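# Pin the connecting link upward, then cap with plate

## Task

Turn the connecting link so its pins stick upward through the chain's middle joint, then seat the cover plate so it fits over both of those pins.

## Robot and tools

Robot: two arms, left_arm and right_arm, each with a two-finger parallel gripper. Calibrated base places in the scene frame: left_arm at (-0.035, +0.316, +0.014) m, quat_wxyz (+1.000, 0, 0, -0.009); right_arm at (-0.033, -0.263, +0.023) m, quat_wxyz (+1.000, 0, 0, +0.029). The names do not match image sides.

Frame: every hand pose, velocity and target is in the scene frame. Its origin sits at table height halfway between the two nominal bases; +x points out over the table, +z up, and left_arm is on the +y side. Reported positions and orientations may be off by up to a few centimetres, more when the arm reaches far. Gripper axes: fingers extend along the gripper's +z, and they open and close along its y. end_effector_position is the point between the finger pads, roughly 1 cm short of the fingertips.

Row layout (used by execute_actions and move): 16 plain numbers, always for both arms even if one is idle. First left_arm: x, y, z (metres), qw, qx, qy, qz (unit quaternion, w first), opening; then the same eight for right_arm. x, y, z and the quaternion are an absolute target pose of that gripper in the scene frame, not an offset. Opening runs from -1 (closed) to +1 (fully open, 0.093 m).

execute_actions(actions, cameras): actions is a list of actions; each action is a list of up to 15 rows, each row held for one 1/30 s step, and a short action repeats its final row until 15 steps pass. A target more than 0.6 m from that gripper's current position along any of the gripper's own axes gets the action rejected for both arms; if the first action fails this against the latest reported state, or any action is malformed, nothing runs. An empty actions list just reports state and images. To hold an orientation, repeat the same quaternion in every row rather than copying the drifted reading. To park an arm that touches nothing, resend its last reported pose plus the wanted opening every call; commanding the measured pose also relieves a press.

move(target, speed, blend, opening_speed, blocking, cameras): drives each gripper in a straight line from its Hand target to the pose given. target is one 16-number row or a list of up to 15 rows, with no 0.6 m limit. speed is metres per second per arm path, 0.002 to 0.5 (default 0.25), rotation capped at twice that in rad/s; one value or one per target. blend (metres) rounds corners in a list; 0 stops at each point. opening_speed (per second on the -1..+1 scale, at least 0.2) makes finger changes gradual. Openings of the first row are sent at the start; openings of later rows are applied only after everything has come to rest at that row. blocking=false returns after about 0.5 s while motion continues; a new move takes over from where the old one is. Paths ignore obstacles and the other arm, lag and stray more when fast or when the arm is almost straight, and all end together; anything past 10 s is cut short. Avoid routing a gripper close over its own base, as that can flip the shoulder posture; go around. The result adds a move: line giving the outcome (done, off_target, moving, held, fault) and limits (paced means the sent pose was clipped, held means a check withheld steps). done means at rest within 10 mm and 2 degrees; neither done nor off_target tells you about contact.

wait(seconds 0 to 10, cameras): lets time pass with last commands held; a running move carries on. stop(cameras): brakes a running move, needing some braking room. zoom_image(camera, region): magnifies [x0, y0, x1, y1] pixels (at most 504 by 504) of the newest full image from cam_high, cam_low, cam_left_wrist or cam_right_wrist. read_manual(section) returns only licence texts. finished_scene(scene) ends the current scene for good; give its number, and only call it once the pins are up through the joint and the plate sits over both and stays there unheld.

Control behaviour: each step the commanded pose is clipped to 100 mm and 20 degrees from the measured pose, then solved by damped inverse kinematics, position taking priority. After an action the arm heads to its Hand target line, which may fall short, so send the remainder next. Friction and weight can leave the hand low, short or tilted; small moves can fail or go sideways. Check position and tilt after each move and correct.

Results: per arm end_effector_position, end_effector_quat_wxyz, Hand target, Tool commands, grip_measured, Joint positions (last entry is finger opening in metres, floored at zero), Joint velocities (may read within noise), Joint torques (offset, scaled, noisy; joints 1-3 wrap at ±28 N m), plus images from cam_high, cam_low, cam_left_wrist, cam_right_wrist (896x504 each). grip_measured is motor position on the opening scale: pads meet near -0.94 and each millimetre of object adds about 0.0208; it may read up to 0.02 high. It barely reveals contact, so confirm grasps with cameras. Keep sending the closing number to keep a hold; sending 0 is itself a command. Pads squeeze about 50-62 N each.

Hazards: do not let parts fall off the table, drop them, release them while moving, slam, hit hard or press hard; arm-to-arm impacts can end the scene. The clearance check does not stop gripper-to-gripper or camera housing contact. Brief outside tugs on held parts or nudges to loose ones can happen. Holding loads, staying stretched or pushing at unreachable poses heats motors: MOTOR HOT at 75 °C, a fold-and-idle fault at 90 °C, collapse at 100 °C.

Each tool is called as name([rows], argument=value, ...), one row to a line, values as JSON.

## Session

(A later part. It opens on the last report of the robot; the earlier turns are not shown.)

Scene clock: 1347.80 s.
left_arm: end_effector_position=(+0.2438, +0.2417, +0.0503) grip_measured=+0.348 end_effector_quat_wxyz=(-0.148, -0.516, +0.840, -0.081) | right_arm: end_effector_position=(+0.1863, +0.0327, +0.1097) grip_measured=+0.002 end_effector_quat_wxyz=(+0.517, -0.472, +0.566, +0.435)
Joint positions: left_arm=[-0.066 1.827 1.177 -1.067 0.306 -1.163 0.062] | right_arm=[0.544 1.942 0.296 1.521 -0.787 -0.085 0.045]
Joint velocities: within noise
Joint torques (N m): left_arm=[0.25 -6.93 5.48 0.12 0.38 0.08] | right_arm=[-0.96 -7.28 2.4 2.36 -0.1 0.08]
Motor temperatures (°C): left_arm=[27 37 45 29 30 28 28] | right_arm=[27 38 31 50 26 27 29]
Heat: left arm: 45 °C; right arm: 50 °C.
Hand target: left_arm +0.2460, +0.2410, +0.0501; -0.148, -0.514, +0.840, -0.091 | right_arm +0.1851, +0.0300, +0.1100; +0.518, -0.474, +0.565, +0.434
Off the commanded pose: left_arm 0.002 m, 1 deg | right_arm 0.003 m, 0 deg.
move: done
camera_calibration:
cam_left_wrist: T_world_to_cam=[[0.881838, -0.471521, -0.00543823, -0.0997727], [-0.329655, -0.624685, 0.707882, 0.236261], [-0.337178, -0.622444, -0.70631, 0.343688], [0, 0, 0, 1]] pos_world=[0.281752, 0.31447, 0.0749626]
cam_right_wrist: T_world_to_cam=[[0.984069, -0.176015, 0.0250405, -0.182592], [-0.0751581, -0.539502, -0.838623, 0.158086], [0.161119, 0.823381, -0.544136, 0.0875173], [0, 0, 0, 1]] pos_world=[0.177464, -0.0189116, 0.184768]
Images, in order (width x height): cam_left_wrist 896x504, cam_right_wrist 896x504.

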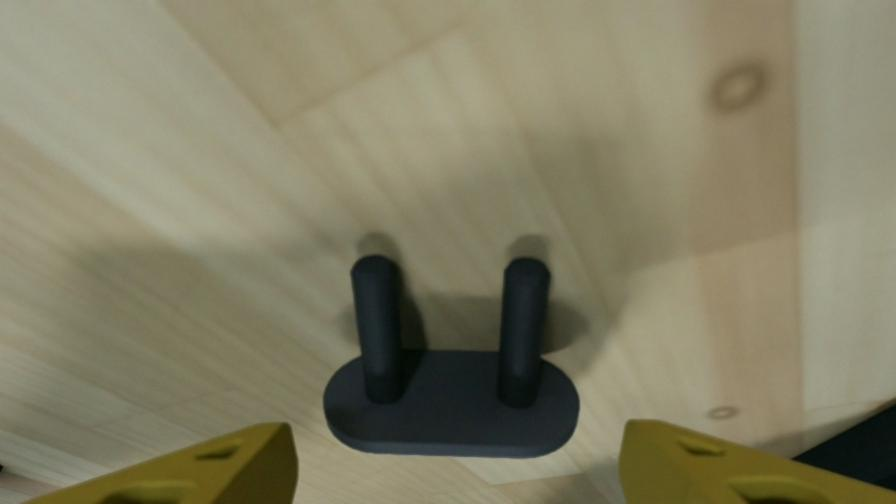

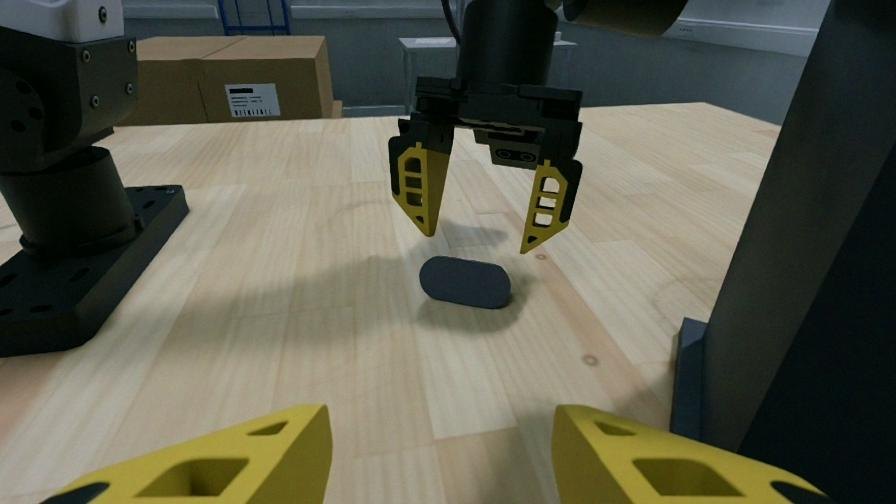

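move([
  [0.247,0.2385,0.0235,-0.1480,-0.5146,0.8397,-0.0907,0.35,0.185,0.03,0.11,0.5175,-0.4739,0.5648,0.4343,0.0],
], speed=0.05, cameras=["cam_right_wrist","cam_left_wrist"])

zoom_image(camera="cam_right_wrist", region=[380, 150, 600, 330])

Scene clock: 1361.80 s.
left_arm: end_effector_position=(+0.2470, +0.2412, +0.0255) grip_measured=+0.348 end_effector_quat_wxyz=(-0.144, -0.515, +0.840, -0.085) | right_arm: end_effector_position=(+0.1863, +0.0327, +0.1097) grip_measured=+0.002 end_effector_quat_wxyz=(+0.517, -0.472, +0.566, +0.435)
Joint positions: left_arm=[-0.066 1.872 1.128 -0.964 0.308 -1.163 0.062] | right_arm=[0.544 1.942 0.296 1.521 -0.787 -0.085 0.045]
Joint velocities: within noise
Joint torques (N m): left_arm=[-0.49 -6.71 5 0.11 0.38 0.01] | right_arm=[-1.09 -7.27 2.26 2.35 -0.07 0.06]
Motor temperatures (°C): left_arm=[27 38 44 29 30 28 28] | right_arm=[27 38 31 50 26 27 29]
Heat: left arm: 44 °C; right arm: 50 °C.
Hand target: left_arm +0.2469, +0.2385, +0.0235; -0.148, -0.515, +0.840, -0.091 | right_arm +0.1851, +0.0300, +0.1100; +0.518, -0.474, +0.565, +0.434
Off the commanded pose: left_arm 0.003 m, 1 deg | right_arm 0.003 m, 0 deg.
move: done
camera_calibration:
cam_left_wrist: T_world_to_cam=[[0.881921, -0.47138, 0.00411707, -0.103221], [-0.336474, -0.623356, 0.705842, 0.255962], [-0.330153, -0.623882, -0.708358, 0.325663], [0, 0, 0, 1]] pos_world=[0.284676, 0.314074, 0.0504426]
cam_right_wrist: T_world_to_cam=[[0.984069, -0.176015, 0.0250405, -0.182592], [-0.0751581, -0.539502, -0.838623, 0.158086], [0.161119, 0.823381, -0.544136, 0.0875173], [0, 0, 0, 1]] pos_world=[0.177464, -0.0189116, 0.184768]
Images, in order (width x height): cam_left_wrist 896x504, cam_right_wrist 896x504.

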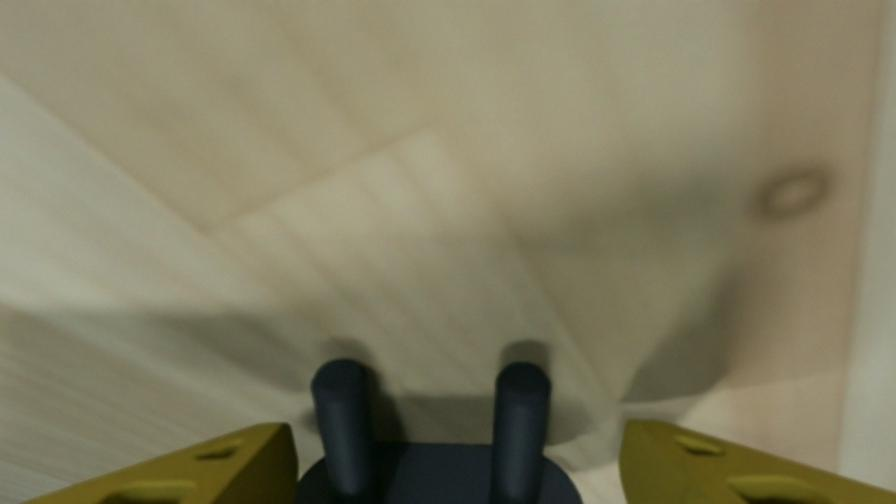

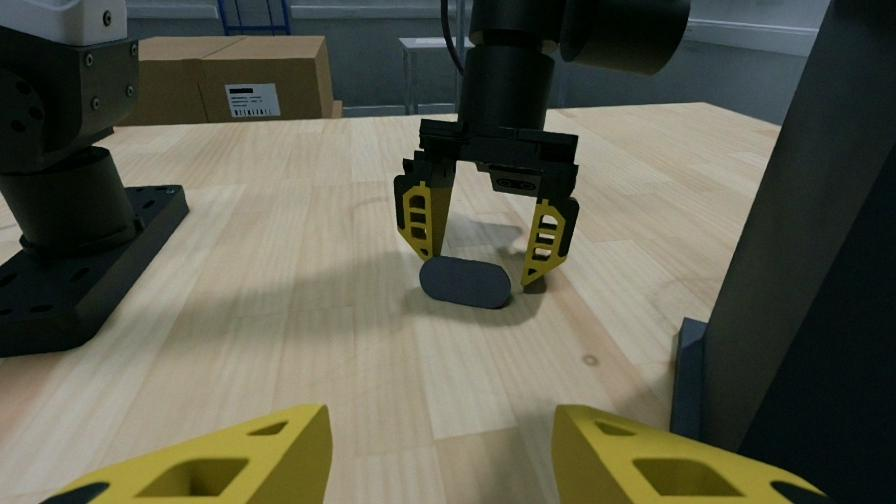

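Scaled by 2.291 from the camera's 896x504 image, which has a finer 1280x720 frame.

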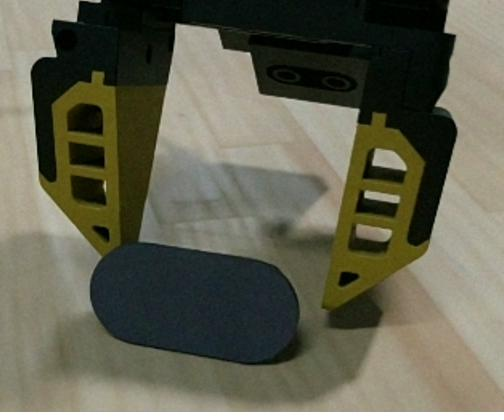

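move([
  [0.2435,0.2375,0.0235,-0.1480,-0.5146,0.8397,-0.0907,0.35,0.185,0.03,0.11,0.5175,-0.4739,0.5648,0.4343,0.0],
  [0.2435,0.2375,0.0235,-0.1480,-0.5146,0.8397,-0.0907,-1,0.185,0.03,0.11,0.5175,-0.4739,0.5648,0.4343,0.0],
], speed=0.05, opening_speed=0.6, cameras=["cam_right_wrist","cam_left_wrist"])

zoom_image(camera="cam_right_wrist", region=[380, 150, 600, 330])

Scene clock: 1377.03 s.
left_arm: end_effector_position=(+0.2431, +0.2414, +0.0226) grip_measured=-0.246 end_effector_quat_wxyz=(-0.148, -0.516, +0.840, -0.082) | right_arm: end_effector_position=(+0.1863, +0.0327, +0.1097) grip_measured=+0.002 end_effector_quat_wxyz=(+0.517, -0.472, +0.566, +0.435)
Joint positions: left_arm=[-0.066 1.872 1.113 -0.958 0.308 -1.163 0.033] | right_arm=[0.544 1.942 0.296 1.521 -0.787 -0.085 0.045]
Joint velocities: within noise
Joint torques (N m): left_arm=[-0.92 -7.64 4.92 0.14 0.36 -0.04] | right_arm=[-0.81 -7.16 2.55 2.32 -0.09 0.03]
Motor temperatures (°C): left_arm=[27 39 43 29 30 28 28] | right_arm=[27 38 31 50 26 27 29]
Heat: left arm: 43 °C; right arm: 50 °C.
Hand target: left_arm +0.2434, +0.2375, +0.0235; -0.148, -0.515, +0.840, -0.091 | right_arm +0.1851, +0.0300, +0.1100; +0.518, -0.474, +0.565, +0.434
Off the commanded pose: left_arm 0.004 m, 1 deg | right_arm 0.003 m, 0 deg.
move: done
camera_calibration:
cam_left_wrist: T_world_to_cam=[[0.881973, -0.471286, -0.00363977, -0.0995676], [-0.330179, -0.623377, 0.70879, 0.255274], [-0.336312, -0.623932, -0.70541, 0.323869], [0, 0, 0, 1]] pos_world=[0.281023, 0.314279, 0.0471625]
cam_right_wrist: T_world_to_cam=[[0.984069, -0.176015, 0.0250405, -0.182592], [-0.0751581, -0.539502, -0.838623, 0.158086], [0.161119, 0.823381, -0.544136, 0.0875173], [0, 0, 0, 1]] pos_world=[0.177464, -0.0189116, 0.184768]
Images, in order (width x height): cam_left_wrist 896x504, cam_right_wrist 896x504.

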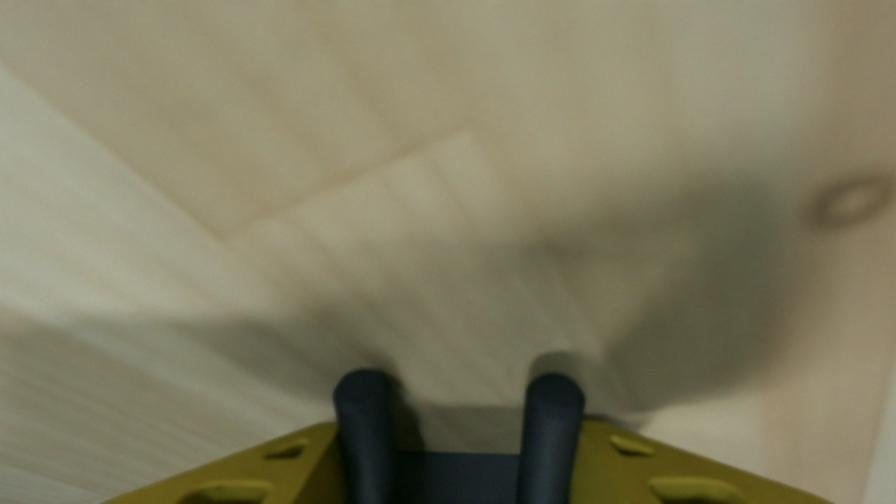

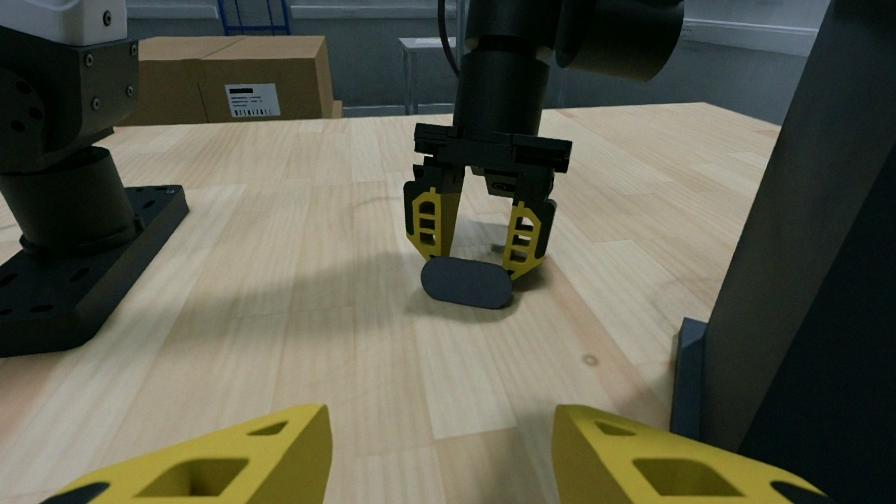

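Scaled by 2.291 from the camera's 896x504 image, which has a finer 1280x720 frame.

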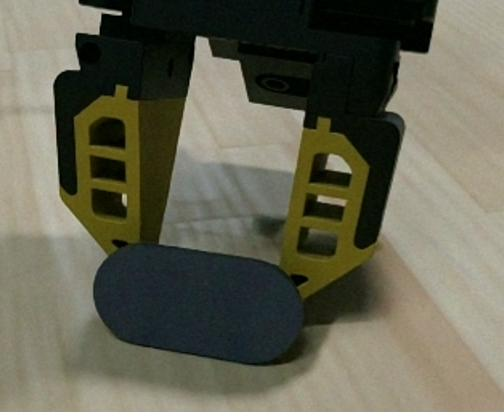

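move([
  [0.245,0.24,0.09,-0.1480,-0.5146,0.8397,-0.0907,-1,0.185,0.03,0.11,0.5175,-0.4739,0.5648,0.4343,0.0],
  [0.255,0.25,0.14,0.5281,-0.1559,0.8289,0.0993,-1,0.185,0.03,0.11,0.5175,-0.4739,0.5648,0.4343,0.0],
  [0.245,0.225,0.11,0.4532,0.4532,0.7113,-0.2887,-1,0.185,0.03,0.11,0.5175,-0.4739,0.5648,0.4343,0.0],
], speed=[0.12,0.3,0.4], blend=0.02, cameras=["cam_right_wrist","cam_left_wrist"])

zoom_image(camera="cam_right_wrist", region=[380, 80, 600, 260])

Scene clock: 1402.07 s.
left_arm: end_effector_position=(+0.2385, +0.2244, +0.1000) grip_measured=-0.245 end_effector_quat_wxyz=(+0.440, +0.449, +0.723, -0.288) | right_arm: end_effector_position=(+0.1863, +0.0327, +0.1097) grip_measured=+0.002 end_effector_quat_wxyz=(+0.517, -0.472, +0.566, +0.435)
Joint positions: left_arm=[0.228 1.412 0.559 -0.298 1.058 1.074 0.033] | right_arm=[0.544 1.942 0.296 1.521 -0.787 -0.085 0.045]
Joint velocities: within noise
Joint torques (N m): left_arm=[0.25 -3.63 8.47 0.89 0.87 0.11] | right_arm=[-0.75 -7.35 2.29 2.35 -0.11 0.01]
Motor temperatures (°C): left_arm=[27 39 43 29 30 28 29] | right_arm=[27 39 31 50 26 27 29]
Heat: left arm: 43 °C; right arm: 50 °C.
Hand target: left_arm +0.2448, +0.2250, +0.1099; +0.453, +0.453, +0.711, -0.288 | right_arm +0.1851, +0.0300, +0.1100; +0.518, -0.474, +0.565, +0.434
Off the commanded pose: left_arm 0.012 m, 2 deg | right_arm 0.003 m, 0 deg.
move: off_target (left_arm)
camera_calibration:
cam_left_wrist: T_world_to_cam=[[-0.907088, -0.420926, 0.0035291, 0.311444], [-0.334967, 0.716719, -0.611646, 0.0207287], [0.254928, -0.555999, -0.791124, 0.218616], [0, 0, 0, 1]] pos_world=[0.233719, 0.237789, 0.184532]
cam_right_wrist: T_world_to_cam=[[0.984069, -0.176015, 0.0250405, -0.182592], [-0.0751581, -0.539502, -0.838623, 0.158086], [0.161119, 0.823381, -0.544136, 0.0875173], [0, 0, 0, 1]] pos_world=[0.177464, -0.0189116, 0.184768]
Images, in order (width x height): cam_left_wrist 896x504, cam_right_wrist 896x504.

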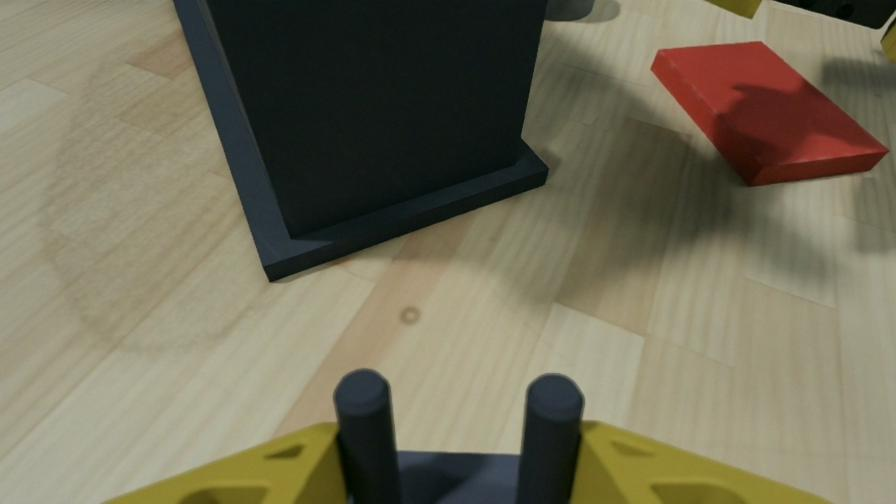

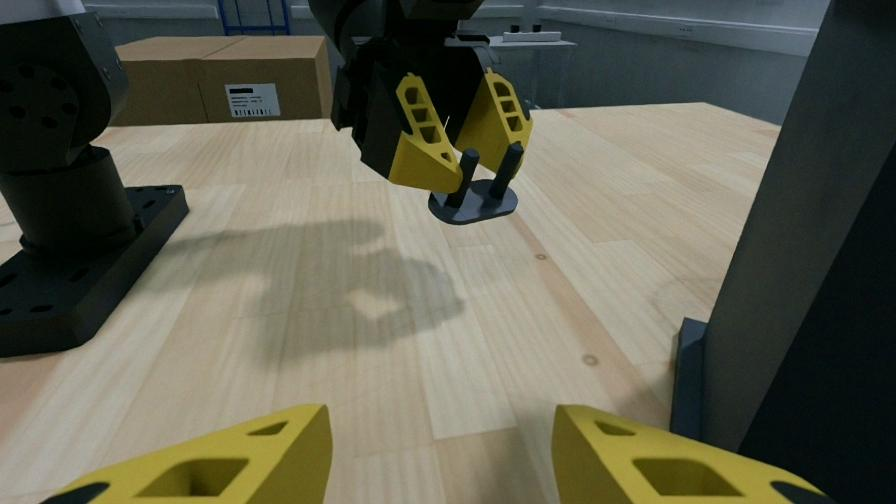

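Scaled by 2.291 from the camera's 896x504 image, which has a finer 1280x720 frame.

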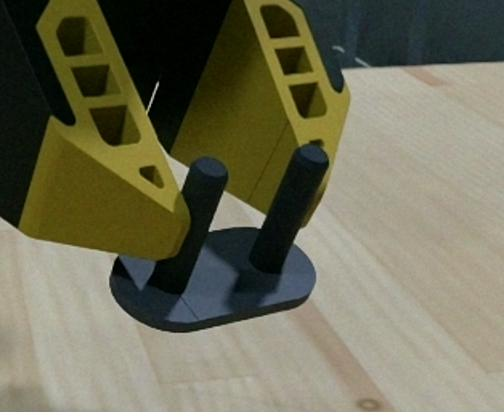

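move([
  [0.245,0.225,0.058,0.4532,0.4532,0.7113,-0.2887,-1,0.185,0.03,0.11,0.5175,-0.4739,0.5648,0.4343,0.0],
], speed=0.06, cameras=["cam_right_wrist"])

zoom_image(camera="cam_right_wrist", region=[380, 150, 600, 330])

Scene clock: 1412.53 s.
left_arm: end_effector_position=(+0.2446, +0.2255, +0.0551) grip_measured=-0.245 end_effector_quat_wxyz=(+0.443, +0.453, +0.719, -0.284) | right_arm: end_effector_position=(+0.1863, +0.0327, +0.1097) grip_measured=+0.002 end_effector_quat_wxyz=(+0.517, -0.472, +0.566, +0.435)
Joint positions: left_arm=[0.228 1.603 0.487 -0.029 1.06 1.084 0.033] | right_arm=[0.544 1.942 0.296 1.521 -0.787 -0.085 0.045]
Joint velocities: within noise
Joint torques (N m): left_arm=[0.2 -4.36 4.56 1.1 0.86 0.03] | right_arm=[-0.96 -7.34 2.3 2.31 -0.09 0.04]
Motor temperatures (°C): left_arm=[27 37 45 29 30 28 29] | right_arm=[27 39 31 50 26 27 29]
Heat: left arm: 45 °C; right arm: 50 °C.
Hand target: left_arm +0.2449, +0.2250, +0.0580; +0.453, +0.453, +0.711, -0.289 | right_arm +0.1851, +0.0300, +0.1100; +0.518, -0.474, +0.565, +0.434
Off the commanded pose: left_arm 0.003 m, 2 deg | right_arm 0.003 m, 0 deg.
move: done
camera_calibration:
cam_right_wrist: T_world_to_cam=[[0.984069, -0.176015, 0.0250405, -0.182592], [-0.0751581, -0.539502, -0.838623, 0.158086], [0.161119, 0.823381, -0.544136, 0.0875173], [0, 0, 0, 1]] pos_world=[0.177464, -0.0189116, 0.184768]
Images, in order (width x height): cam_right_wrist 896x504.

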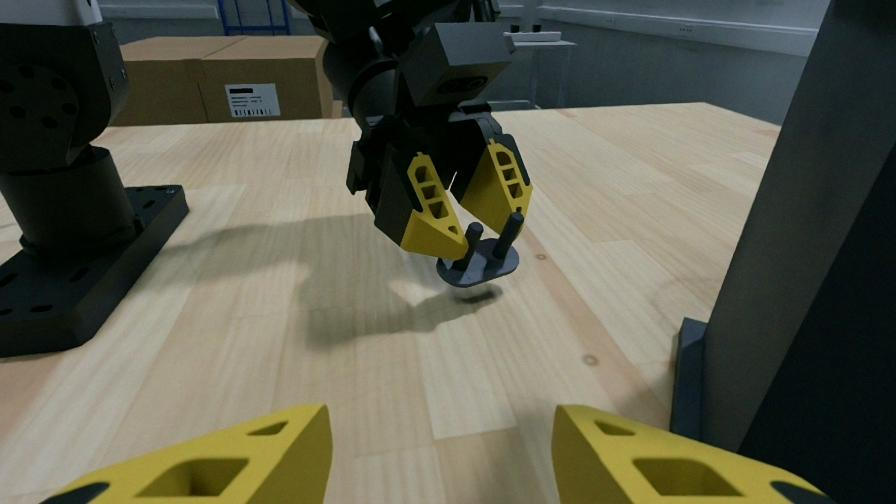

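Scaled by 2.291 from the camera's 896x504 image, which has a finer 1280x720 frame.

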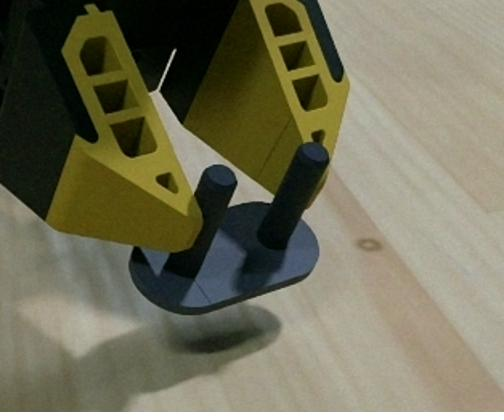

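move([
  [0.245,0.225,0.047,0.4532,0.4532,0.7113,-0.2887,-1,0.185,0.03,0.11,0.5175,-0.4739,0.5648,0.4343,0.0],
], speed=0.03, cameras=["cam_right_wrist"])

zoom_image(camera="cam_right_wrist", region=[380, 150, 600, 330])

Scene clock: 1423.10 s.
left_arm: end_effector_position=(+0.2445, +0.2255, +0.0441) grip_measured=-0.245 end_effector_quat_wxyz=(+0.443, +0.453, +0.719, -0.284) | right_arm: end_effector_position=(+0.1863, +0.0327, +0.1097) grip_measured=+0.002 end_effector_quat_wxyz=(+0.517, -0.472, +0.566, +0.435)
Joint positions: left_arm=[0.228 1.653 0.47 0.037 1.06 1.084 0.033] | right_arm=[0.544 1.942 0.296 1.521 -0.787 -0.085 0.045]
Joint velocities: within noise
Joint torques (N m): left_arm=[0.23 -4.4 4.29 1.06 0.87 0.03] | right_arm=[-0.94 -7.2 2.3 2.32 -0.08 0.02]
Motor temperatures (°C): left_arm=[27 37 44 29 31 28 29] | right_arm=[27 39 31 50 26 27 29]
Heat: left arm: 44 °C; right arm: 50 °C.
Hand target: left_arm +0.2449, +0.2250, +0.0470; +0.453, +0.453, +0.711, -0.289 | right_arm +0.1851, +0.0300, +0.1100; +0.518, -0.474, +0.565, +0.434
Off the commanded pose: left_arm 0.003 m, 2 deg | right_arm 0.003 m, 0 deg.
move: done
camera_calibration:
cam_right_wrist: T_world_to_cam=[[0.984069, -0.176015, 0.0250405, -0.182592], [-0.0751581, -0.539502, -0.838623, 0.158086], [0.161119, 0.823381, -0.544136, 0.0875173], [0, 0, 0, 1]] pos_world=[0.177464, -0.0189116, 0.184768]
Images, in order (width x height): cam_right_wrist 896x504.

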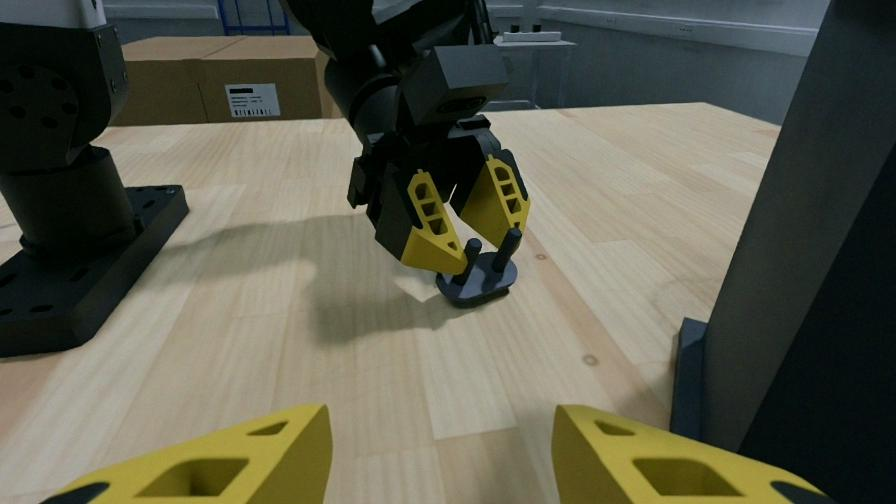

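Scaled by 2.291 from the camera's 896x504 image, which has a finer 1280x720 frame.

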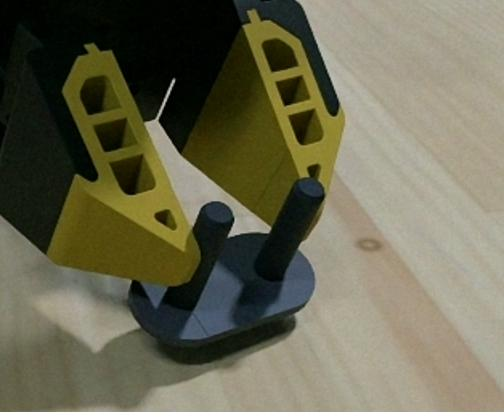

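move([
  [0.245,0.225,0.0437,0.4532,0.4532,0.7113,-0.2887,-1,0.185,0.03,0.11,0.5175,-0.4739,0.5648,0.4343,0.0],
], speed=0.02, cameras=["cam_right_wrist"])

zoom_image(camera="cam_right_wrist", region=[380, 150, 600, 330])

Scene clock: 1429.60 s.
left_arm: end_effector_position=(+0.2445, +0.2255, +0.0408) grip_measured=-0.245 end_effector_quat_wxyz=(+0.443, +0.453, +0.719, -0.284) | right_arm: end_effector_position=(+0.1863, +0.0327, +0.1097) grip_measured=+0.002 end_effector_quat_wxyz=(+0.517, -0.472, +0.566, +0.435)
Joint positions: left_arm=[0.228 1.668 0.466 0.058 1.06 1.084 0.033] | right_arm=[0.544 1.942 0.296 1.521 -0.787 -0.085 0.045]
Joint velocities: within noise
Joint torques (N m): left_arm=[0.25 -4.45 4.21 1.05 0.86 0.02] | right_arm=[-0.9 -7.21 2.3 2.34 -0.09 0.04]
Motor temperatures (°C): left_arm=[27 37 43 29 31 28 29] | right_arm=[27 39 31 50 26 27 29]
Heat: left arm: 43 °C; right arm: 50 °C.
Hand target: left_arm +0.2449, +0.2250, +0.0437; +0.453, +0.453, +0.711, -0.289 | right_arm +0.1851, +0.0300, +0.1100; +0.518, -0.474, +0.565, +0.434
Off the commanded pose: left_arm 0.003 m, 2 deg | right_arm 0.003 m, 0 deg.
move: done
camera_calibration:
cam_right_wrist: T_world_to_cam=[[0.984069, -0.176015, 0.0250405, -0.182592], [-0.0751581, -0.539502, -0.838623, 0.158086], [0.161119, 0.823381, -0.544136, 0.0875173], [0, 0, 0, 1]] pos_world=[0.177464, -0.0189116, 0.184768]
Images, in order (width x height): cam_right_wrist 896x504.

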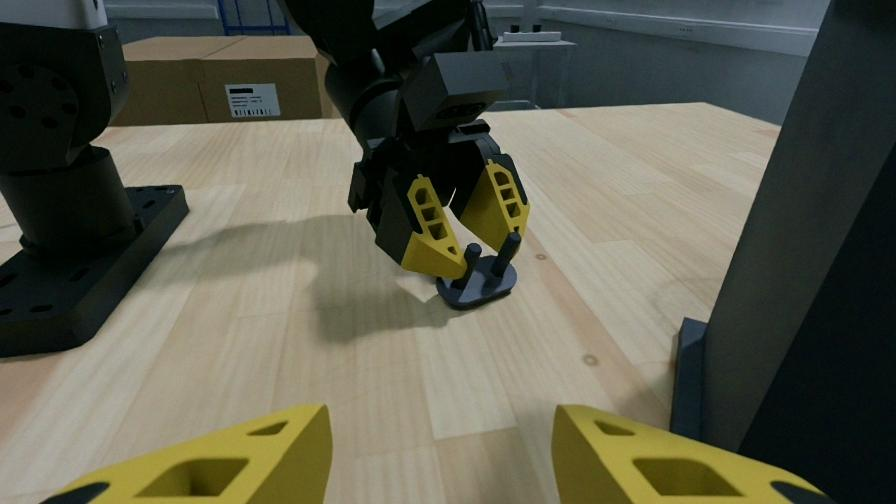

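Scaled by 2.291 from the camera's 896x504 image, which has a finer 1280x720 frame.

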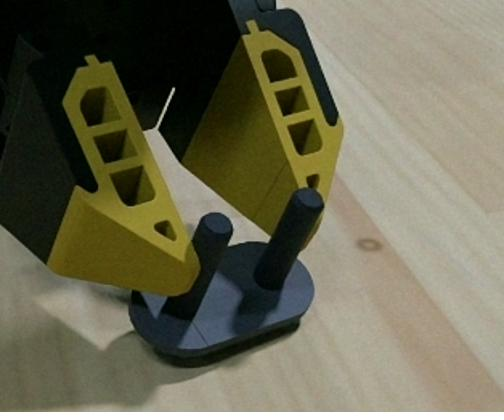

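move([
  [0.245,0.225,0.0437,0.4532,0.4532,0.7113,-0.2887,0.05,0.185,0.03,0.11,0.5175,-0.4739,0.5648,0.4343,0.0],
], speed=0.02, opening_speed=0.3, cameras=["cam_right_wrist"])

zoom_image(camera="cam_right_wrist", region=[380, 150, 600, 330])

Scene clock: 1442.07 s.
left_arm: end_effector_position=(+0.2450, +0.2247, +0.0427) grip_measured=+0.048 end_effector_quat_wxyz=(+0.448, +0.454, +0.715, -0.286) | right_arm: end_effector_position=(+0.1863, +0.0327, +0.1097) grip_measured=+0.002 end_effector_quat_wxyz=(+0.517, -0.472, +0.566, +0.435)
Joint positions: left_arm=[0.228 1.668 0.466 0.064 1.07 1.084 0.048] | right_arm=[0.544 1.942 0.296 1.521 -0.787 -0.085 0.045]
Joint velocities: within noise
Joint torques (N m): left_arm=[0.24 -4.42 4.16 1 0.75 0.02] | right_arm=[-0.98 -7.27 2.37 2.3 -0.09 0.06]
Motor temperatures (°C): left_arm=[27 36 42 30 31 28 29] | right_arm=[27 39 31 50 26 27 29]
Heat: left arm: 42 °C; right arm: 50 °C.
Hand target: left_arm +0.2450, +0.2250, +0.0437; +0.453, +0.453, +0.711, -0.289 | right_arm +0.1851, +0.0300, +0.1100; +0.518, -0.474, +0.565, +0.434
Off the commanded pose: left_arm 0.001 m, 1 deg | right_arm 0.003 m, 0 deg.
move: done
camera_calibration:
cam_right_wrist: T_world_to_cam=[[0.984069, -0.176015, 0.0250405, -0.182592], [-0.0751581, -0.539502, -0.838623, 0.158086], [0.161119, 0.823381, -0.544136, 0.0875173], [0, 0, 0, 1]] pos_world=[0.177464, -0.0189116, 0.184768]
Images, in order (width x height): cam_right_wrist 896x504.

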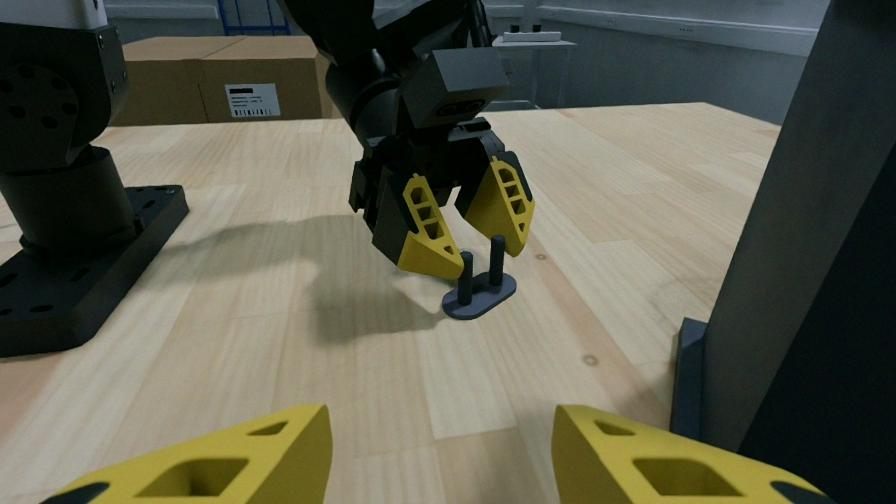

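Scaled by 2.291 from the camera's 896x504 image, which has a finer 1280x720 frame.

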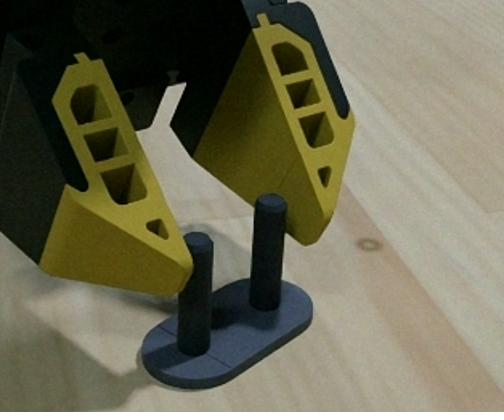

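move([
  [0.245,0.225,0.0437,0.4532,0.4532,0.7113,-0.2887,0.4,0.185,0.03,0.11,0.5175,-0.4739,0.5648,0.4343,0.0],
  [0.23,0.262,0.075,0.4532,0.4532,0.7113,-0.2887,0.4,0.185,0.03,0.11,0.5175,-0.4739,0.5648,0.4343,0.0],
], speed=0.06, opening_speed=0.5, cameras=["cam_right_wrist","cam_high"])

zoom_image(camera="cam_right_wrist", region=[380, 180, 600, 360])

Scene clock: 1453.40 s.
left_arm: end_effector_position=(+0.2247, +0.2592, +0.0683) grip_measured=+0.398 end_effector_quat_wxyz=(+0.443, +0.451, +0.717, -0.293) | right_arm: end_effector_position=(+0.1863, +0.0327, +0.1097) grip_measured=+0.002 end_effector_quat_wxyz=(+0.517, -0.472, +0.566, +0.435)
Joint positions: left_arm=[0.409 1.598 0.587 -0.49 1.118 1.47 0.064] | right_arm=[0.544 1.942 0.296 1.521 -0.787 -0.085 0.045]
Joint velocities: within noise
Joint torques (N m): left_arm=[0.31 -4.79 6.64 0.31 0.79 0.07] | right_arm=[-0.94 -7.38 2.25 2.33 -0.16 0.05]
Motor temperatures (°C): left_arm=[27 36 41 30 31 28 29] | right_arm=[27 39 31 50 26 27 29]
Heat: left arm: 41 °C; right arm: 50 °C.
Hand target: left_arm +0.2300, +0.2620, +0.0750; +0.453, +0.453, +0.711, -0.288 | right_arm +0.1851, +0.0300, +0.1100; +0.518, -0.474, +0.565, +0.434
Off the commanded pose: left_arm 0.009 m, 1 deg | right_arm 0.003 m, 0 deg.
move: done
camera_calibration:
cam_right_wrist: T_world_to_cam=[[0.984069, -0.176015, 0.0250405, -0.182592], [-0.0751581, -0.539502, -0.838623, 0.158086], [0.161119, 0.823381, -0.544136, 0.0875173], [0, 0, 0, 1]] pos_world=[0.177464, -0.0189116, 0.184768]
Images, in order (width x height): cam_high 896x504, cam_right_wrist 896x504.

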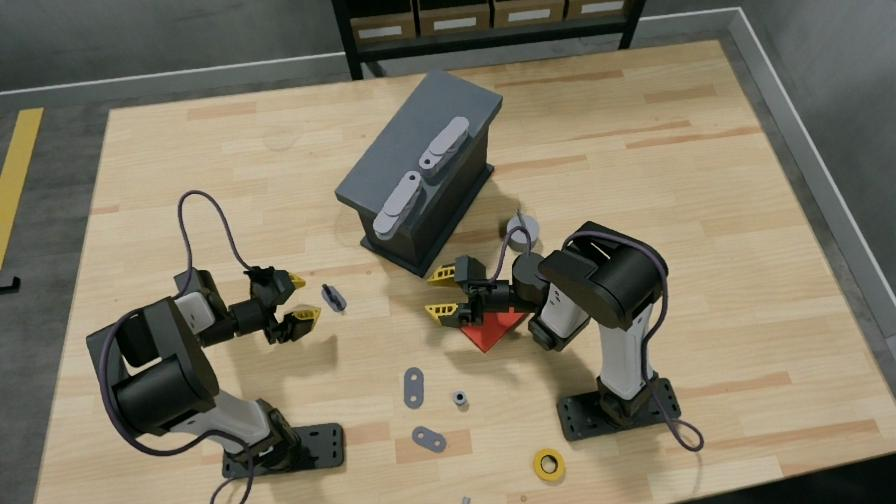

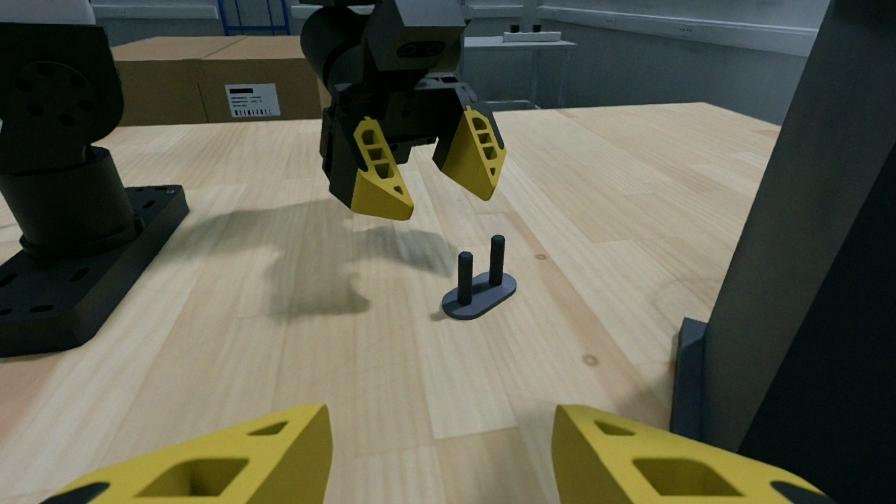

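Scaled by 2.291 from the camera's 896x504 image, which has a finer 1280x720 frame.

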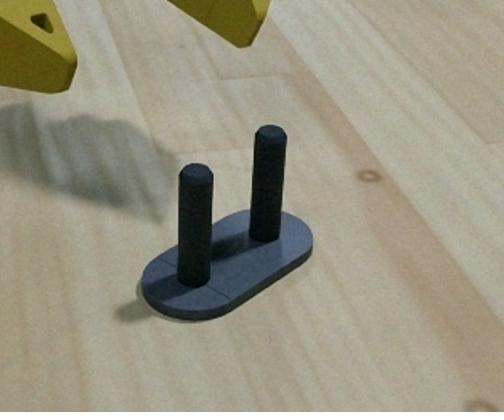

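move([
  [0.20,0.27,0.20,0.3,0.2,0.9,-0.1,0.1,0.19,-0.12,0.18,0.5175,-0.4739,0.5648,0.4343,0.0],
  [0.33,0.045,0.33,0.2243,0.3635,0.8996,-0.0906,0.1,0.25,-0.18,0.25,0.5909,-0.3574,0.6448,0.3275,0.0],
  [0.345,0.025,0.315,0.2243,0.3635,0.8996,-0.0906,0.1,0.25,-0.18,0.25,0.5909,-0.3574,0.6448,0.3275,0.0],
], speed=0.25, blend=0.03, cameras=["cam_left_wrist","cam_right_wrist"])

Scene clock: 1496.47 s.
left_arm: end_effector_position=(+0.3452, +0.0228, +0.3065) grip_measured=+0.102 end_effector_quat_wxyz=(+0.244, +0.365, +0.893, -0.102) | right_arm: end_effector_position=(+0.2459, -0.1768, +0.2401) grip_measured=+0.002 end_effector_quat_wxyz=(+0.582, -0.353, +0.648, +0.342)
Joint positions: left_arm=[-0.611 2.199 2.722 -1.563 0.079 0.126 0.05] | right_arm=[-0.348 1.08 0.48 0.255 -1.305 -0.302 0.045]
Joint velocities: within noise
Joint torques (N m): left_arm=[-0.55 -10.21 7.77 1.15 0.03 -0.07] | right_arm=[-0.73 -3.96 10.86 1.74 -0.01 0.01]
Motor temperatures (°C): left_arm=[27 36 44 28 31 28 28] | right_arm=[27 39 31 50 26 27 29]
Heat: left arm: 44 °C; right arm: 50 °C.
Hand target: left_arm +0.3447, +0.0252, +0.3144; +0.254, +0.359, +0.892, -0.099 | right_arm +0.2497, -0.1800, +0.2500; +0.591, -0.357, +0.645, +0.327
Off the commanded pose: left_arm 0.009 m, 3 deg | right_arm 0.011 m, 2 deg.
joint sent to its limit (left arm) — joint 4 (wrist pitch), lower limit. The joint targets are off in orientation, not in position.
move: off_target (left_arm, right_arm); blend cut to 0.0146 m at target 2
camera_calibration:
cam_left_wrist: T_world_to_cam=[[-0.715686, -0.698412, -0.00383159, 0.265165], [-0.695502, 0.713183, -0.0874456, 0.291153], [0.0638057, -0.0599187, -0.996162, 0.360253], [0, 0, 0, 1]] pos_world=[0.369286, -0.000865239, 0.385347]
cam_right_wrist: T_world_to_cam=[[0.856203, -0.516624, -0.00402893, -0.303177], [-0.284976, -0.465758, -0.83777, 0.22328], [0.430936, 0.718449, -0.546008, 0.236881], [0, 0, 0, 1]] pos_world=[0.22113, -0.222821, 0.315175]
Images, in order (width x height): cam_left_wrist 896x504, cam_right_wrist 896x504.

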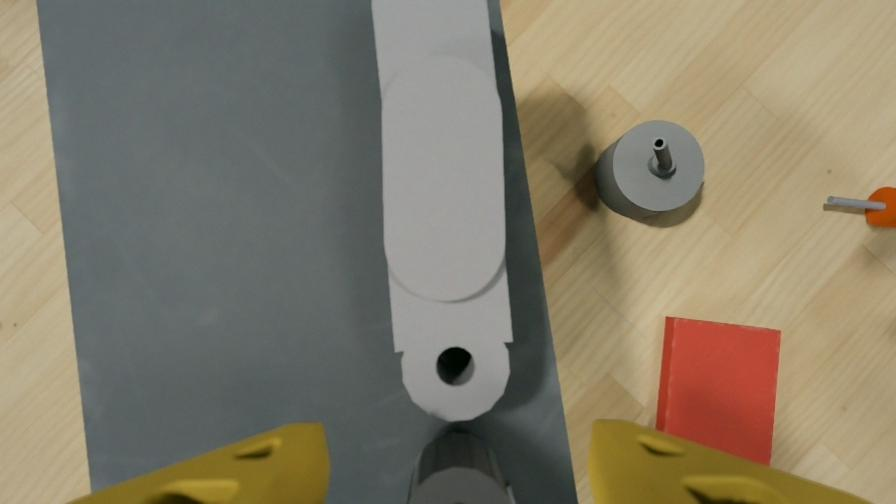

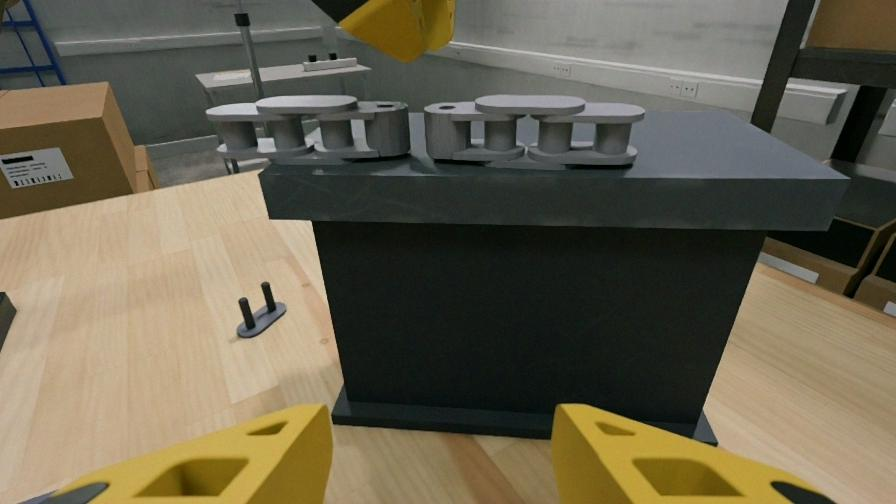

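move([
  [0.3695,-0.0025,0.285,0.2338,0.3470,0.9038,-0.0897,0.0,0.25,-0.18,0.2501,0.5909,-0.3574,0.6448,0.3275,0.0],
  [0.3695,-0.0025,0.257,0.2338,0.3470,0.9038,-0.0897,0.0,0.25,-0.18,0.2501,0.5909,-0.3574,0.6448,0.3275,0.0],
], speed=0.07, cameras=["cam_left_wrist","cam_right_wrist"])

zoom_image(camera="cam_right_wrist", region=[360, 20, 600, 200])

Scene clock: 1529.80 s.
left_arm: end_effector_position=(+0.3703, -0.0022, +0.2507) grip_measured=+0.002 end_effector_quat_wxyz=(+0.223, +0.350, +0.905, -0.090) | right_arm: end_effector_position=(+0.2458, -0.1768, +0.2398) grip_measured=+0.002 end_effector_quat_wxyz=(+0.581, -0.353, +0.648, +0.342)
Joint positions: left_arm=[-0.632 2.271 2.6 -1.417 0.049 0.076 0.045] | right_arm=[-0.348 1.08 0.48 0.253 -1.305 -0.303 0.045]
Joint velocities: within noise
Joint torques (N m): left_arm=[-0.83 -12.19 5.37 1.27 0.04 -0.07] | right_arm=[-0.69 -4.1 10.73 1.7 -0.04 0.06]
Motor temperatures (°C): left_arm=[27 44 43 31 30 28 28] | right_arm=[27 35 35 45 26 27 29]
Heat: left arm: 44 °C; right arm: 45 °C.
Hand target: left_arm +0.3694, -0.0025, +0.2572; +0.232, +0.347, +0.904, -0.089 | right_arm +0.2497, -0.1800, +0.2501; +0.591, -0.357, +0.645, +0.328
Off the commanded pose: left_arm 0.006 m, 1 deg | right_arm 0.012 m, 2 deg.
elbow stopped short (left arm): the move would have taken joint 3 (elbow) straighter than the controller allows.
move: off_target (right_arm)
camera_calibration:
cam_left_wrist: T_world_to_cam=[[-0.689309, -0.724468, 0.000373255, 0.254534], [-0.723976, 0.688821, -0.0372058, 0.31939], [0.0266973, -0.0259165, -0.999308, 0.316091], [0, 0, 0, 1]] pos_world=[0.398244, -0.0274087, 0.327661]
cam_right_wrist: T_world_to_cam=[[0.85625, -0.516536, -0.00510466, -0.302827], [-0.285947, -0.465731, -0.837454, 0.223221], [0.430198, 0.71853, -0.546484, 0.237071], [0, 0, 0, 1]] pos_world=[0.221138, -0.222803, 0.314948]
Images, in order (width x height): cam_left_wrist 896x504, cam_right_wrist 896x504.

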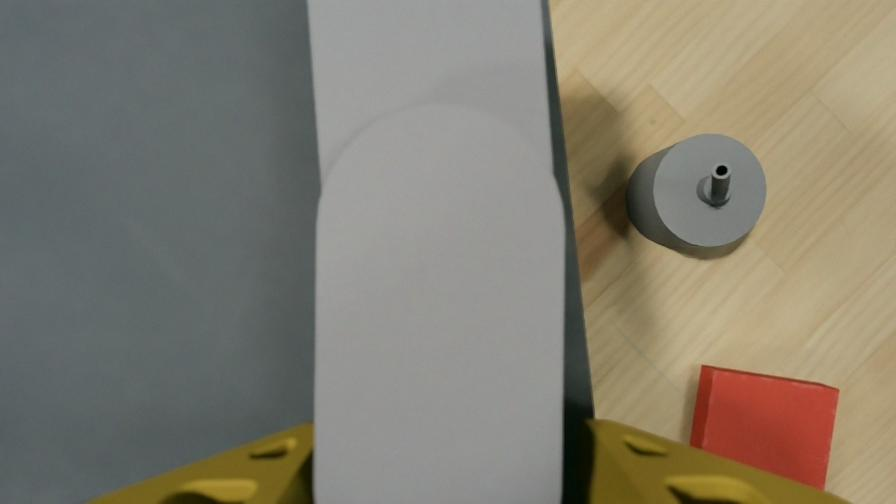

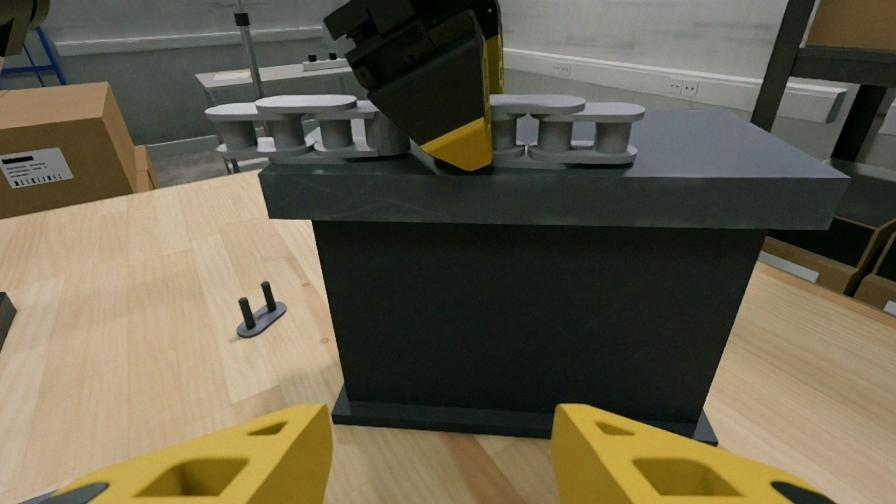

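Scaled by 2.100 from the camera's 896x504 image, which has a finer 1280x720 frame.

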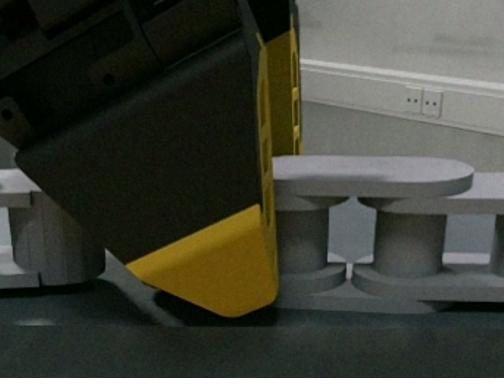

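move([
  [0.3695,-0.0025,0.257,0.2338,0.3470,0.9038,-0.0897,-1,0.25,-0.18,0.2501,0.5909,-0.3574,0.6448,0.3275,0.0],
], speed=0.07, opening_speed=0.6, cameras=[])

move([
  [0.362,0.005,0.285,0.2338,0.3470,0.9038,-0.0897,-1,0.25,-0.18,0.2501,0.5909,-0.3574,0.6448,0.3275,0.0],
], speed=0.05, cameras=["cam_left_wrist","cam_right_wrist"])

zoom_image(camera="cam_right_wrist", region=[360, 20, 600, 200])

Scene clock: 1539.97 s.
left_arm: end_effector_position=(+0.3726, -0.0021, +0.2499) grip_measured=-0.475 end_effector_quat_wxyz=(+0.226, +0.349, +0.905, -0.087) | right_arm: end_effector_position=(+0.2458, -0.1768, +0.2398) grip_measured=+0.002 end_effector_quat_wxyz=(+0.581, -0.353, +0.648, +0.342)
Joint positions: left_arm=[-0.632 2.269 2.59 -1.403 0.04 0.076 0.022] | right_arm=[-0.348 1.08 0.48 0.252 -1.305 -0.303 0.045]
Joint velocities: within noise
Joint torques (N m): left_arm=[-0.84 -12.55 5.23 1.25 0.12 -0.06] | right_arm=[-0.81 -3.96 10.89 1.69 -0.03 0.06]
Motor temperatures (°C): left_arm=[27 47 43 31 30 28 28] | right_arm=[27 35 36 45 26 27 29]
Heat: left arm: 47 °C; right arm: 45 °C.
Hand target: left_arm +0.3695, -0.0025, +0.2570; +0.233, +0.347, +0.904, -0.090 | right_arm +0.2497, -0.1800, +0.2501; +0.591, -0.357, +0.645, +0.328
Off the commanded pose: left_arm 0.008 m, 1 deg | right_arm 0.012 m, 2 deg.
move: off_target (right_arm)
No camera images: "cameras" was empty.

Scene clock: 1541.17 s.
left_arm: end_effector_position=(+0.3584, +0.0087, +0.2666) grip_measured=-0.475 end_effector_quat_wxyz=(+0.211, +0.350, +0.909, -0.083) | right_arm: end_effector_position=(+0.2458, -0.1768, +0.2398) grip_measured=+0.002 end_effector_quat_wxyz=(+0.581, -0.353, +0.648, +0.342)
Joint positions: left_arm=[-0.632 2.331 2.805 -1.589 0.04 0.076 0.022] | right_arm=[-0.348 1.08 0.48 0.252 -1.305 -0.303 0.045]
Joint velocities: within noise
Joint torques (N m): left_arm=[-0.5 -11.33 9.46 1.28 0.12 -0.04] | right_arm=[-0.87 -4.14 10.85 1.74 -0.03 -0.01]
Motor temperatures (°C): left_arm=[27 47 44 31 30 28 28] | right_arm=[27 35 36 45 26 27 29]
Heat: left arm: 47 °C; right arm: 45 °C.
Hand target: left_arm +0.3614, +0.0055, +0.2845; +0.242, +0.346, +0.902, -0.092 | right_arm +0.2497, -0.1800, +0.2501; +0.591, -0.357, +0.645, +0.328
Off the commanded pose: left_arm 0.019 m, 3 deg | right_arm 0.012 m, 2 deg.
joint read past its limit (left arm) — joint 4 (wrist pitch), lower limit.
joint sent to its limit (left arm) — joint 4 (wrist pitch), lower limit. The joint targets still meet the commanded pose.
move: off_target (left_arm, right_arm)
camera_calibration:
cam_left_wrist: T_world_to_cam=[[-0.686461, -0.727153, -0.00450061, 0.254522], [-0.727095, 0.686467, -0.00981842, 0.297728], [0.010229, -0.00346758, -0.999942, 0.338498], [0, 0, 0, 1]] pos_world=[0.387733, -0.0181304, 0.342547]
cam_right_wrist: T_world_to_cam=[[0.856268, -0.516507, -0.005094, -0.302814], [-0.285964, -0.465813, -0.837402, 0.223161], [0.430151, 0.718497, -0.546563, 0.237076], [0, 0, 0, 1]] pos_world=[0.221128, -0.222793, 0.31491]
Images, in order (width x height): cam_left_wrist 896x504, cam_right_wrist 896x504.

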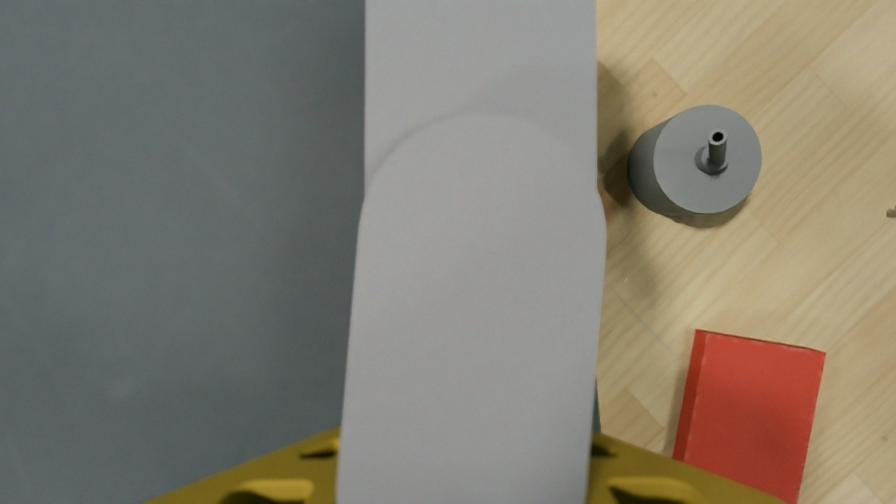

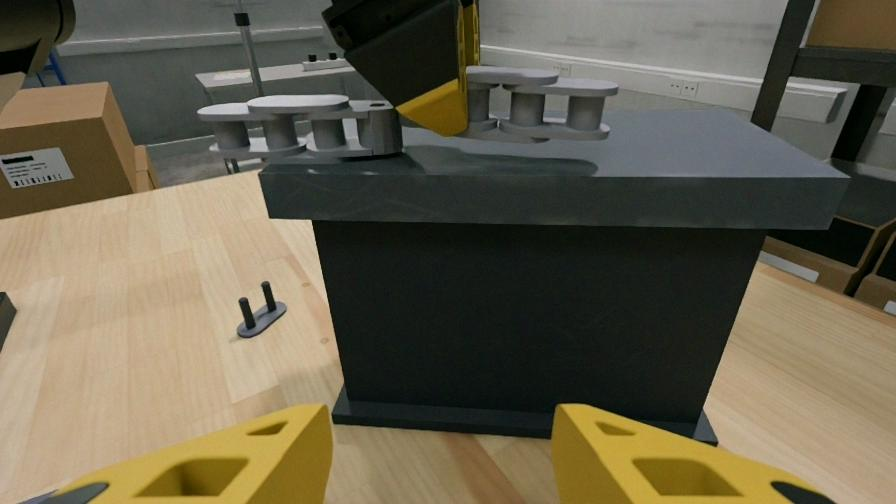

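Scaled by 2.100 from the camera's 896x504 image, which has a finer 1280x720 frame.

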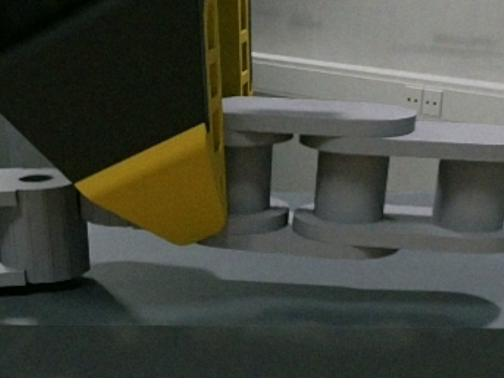

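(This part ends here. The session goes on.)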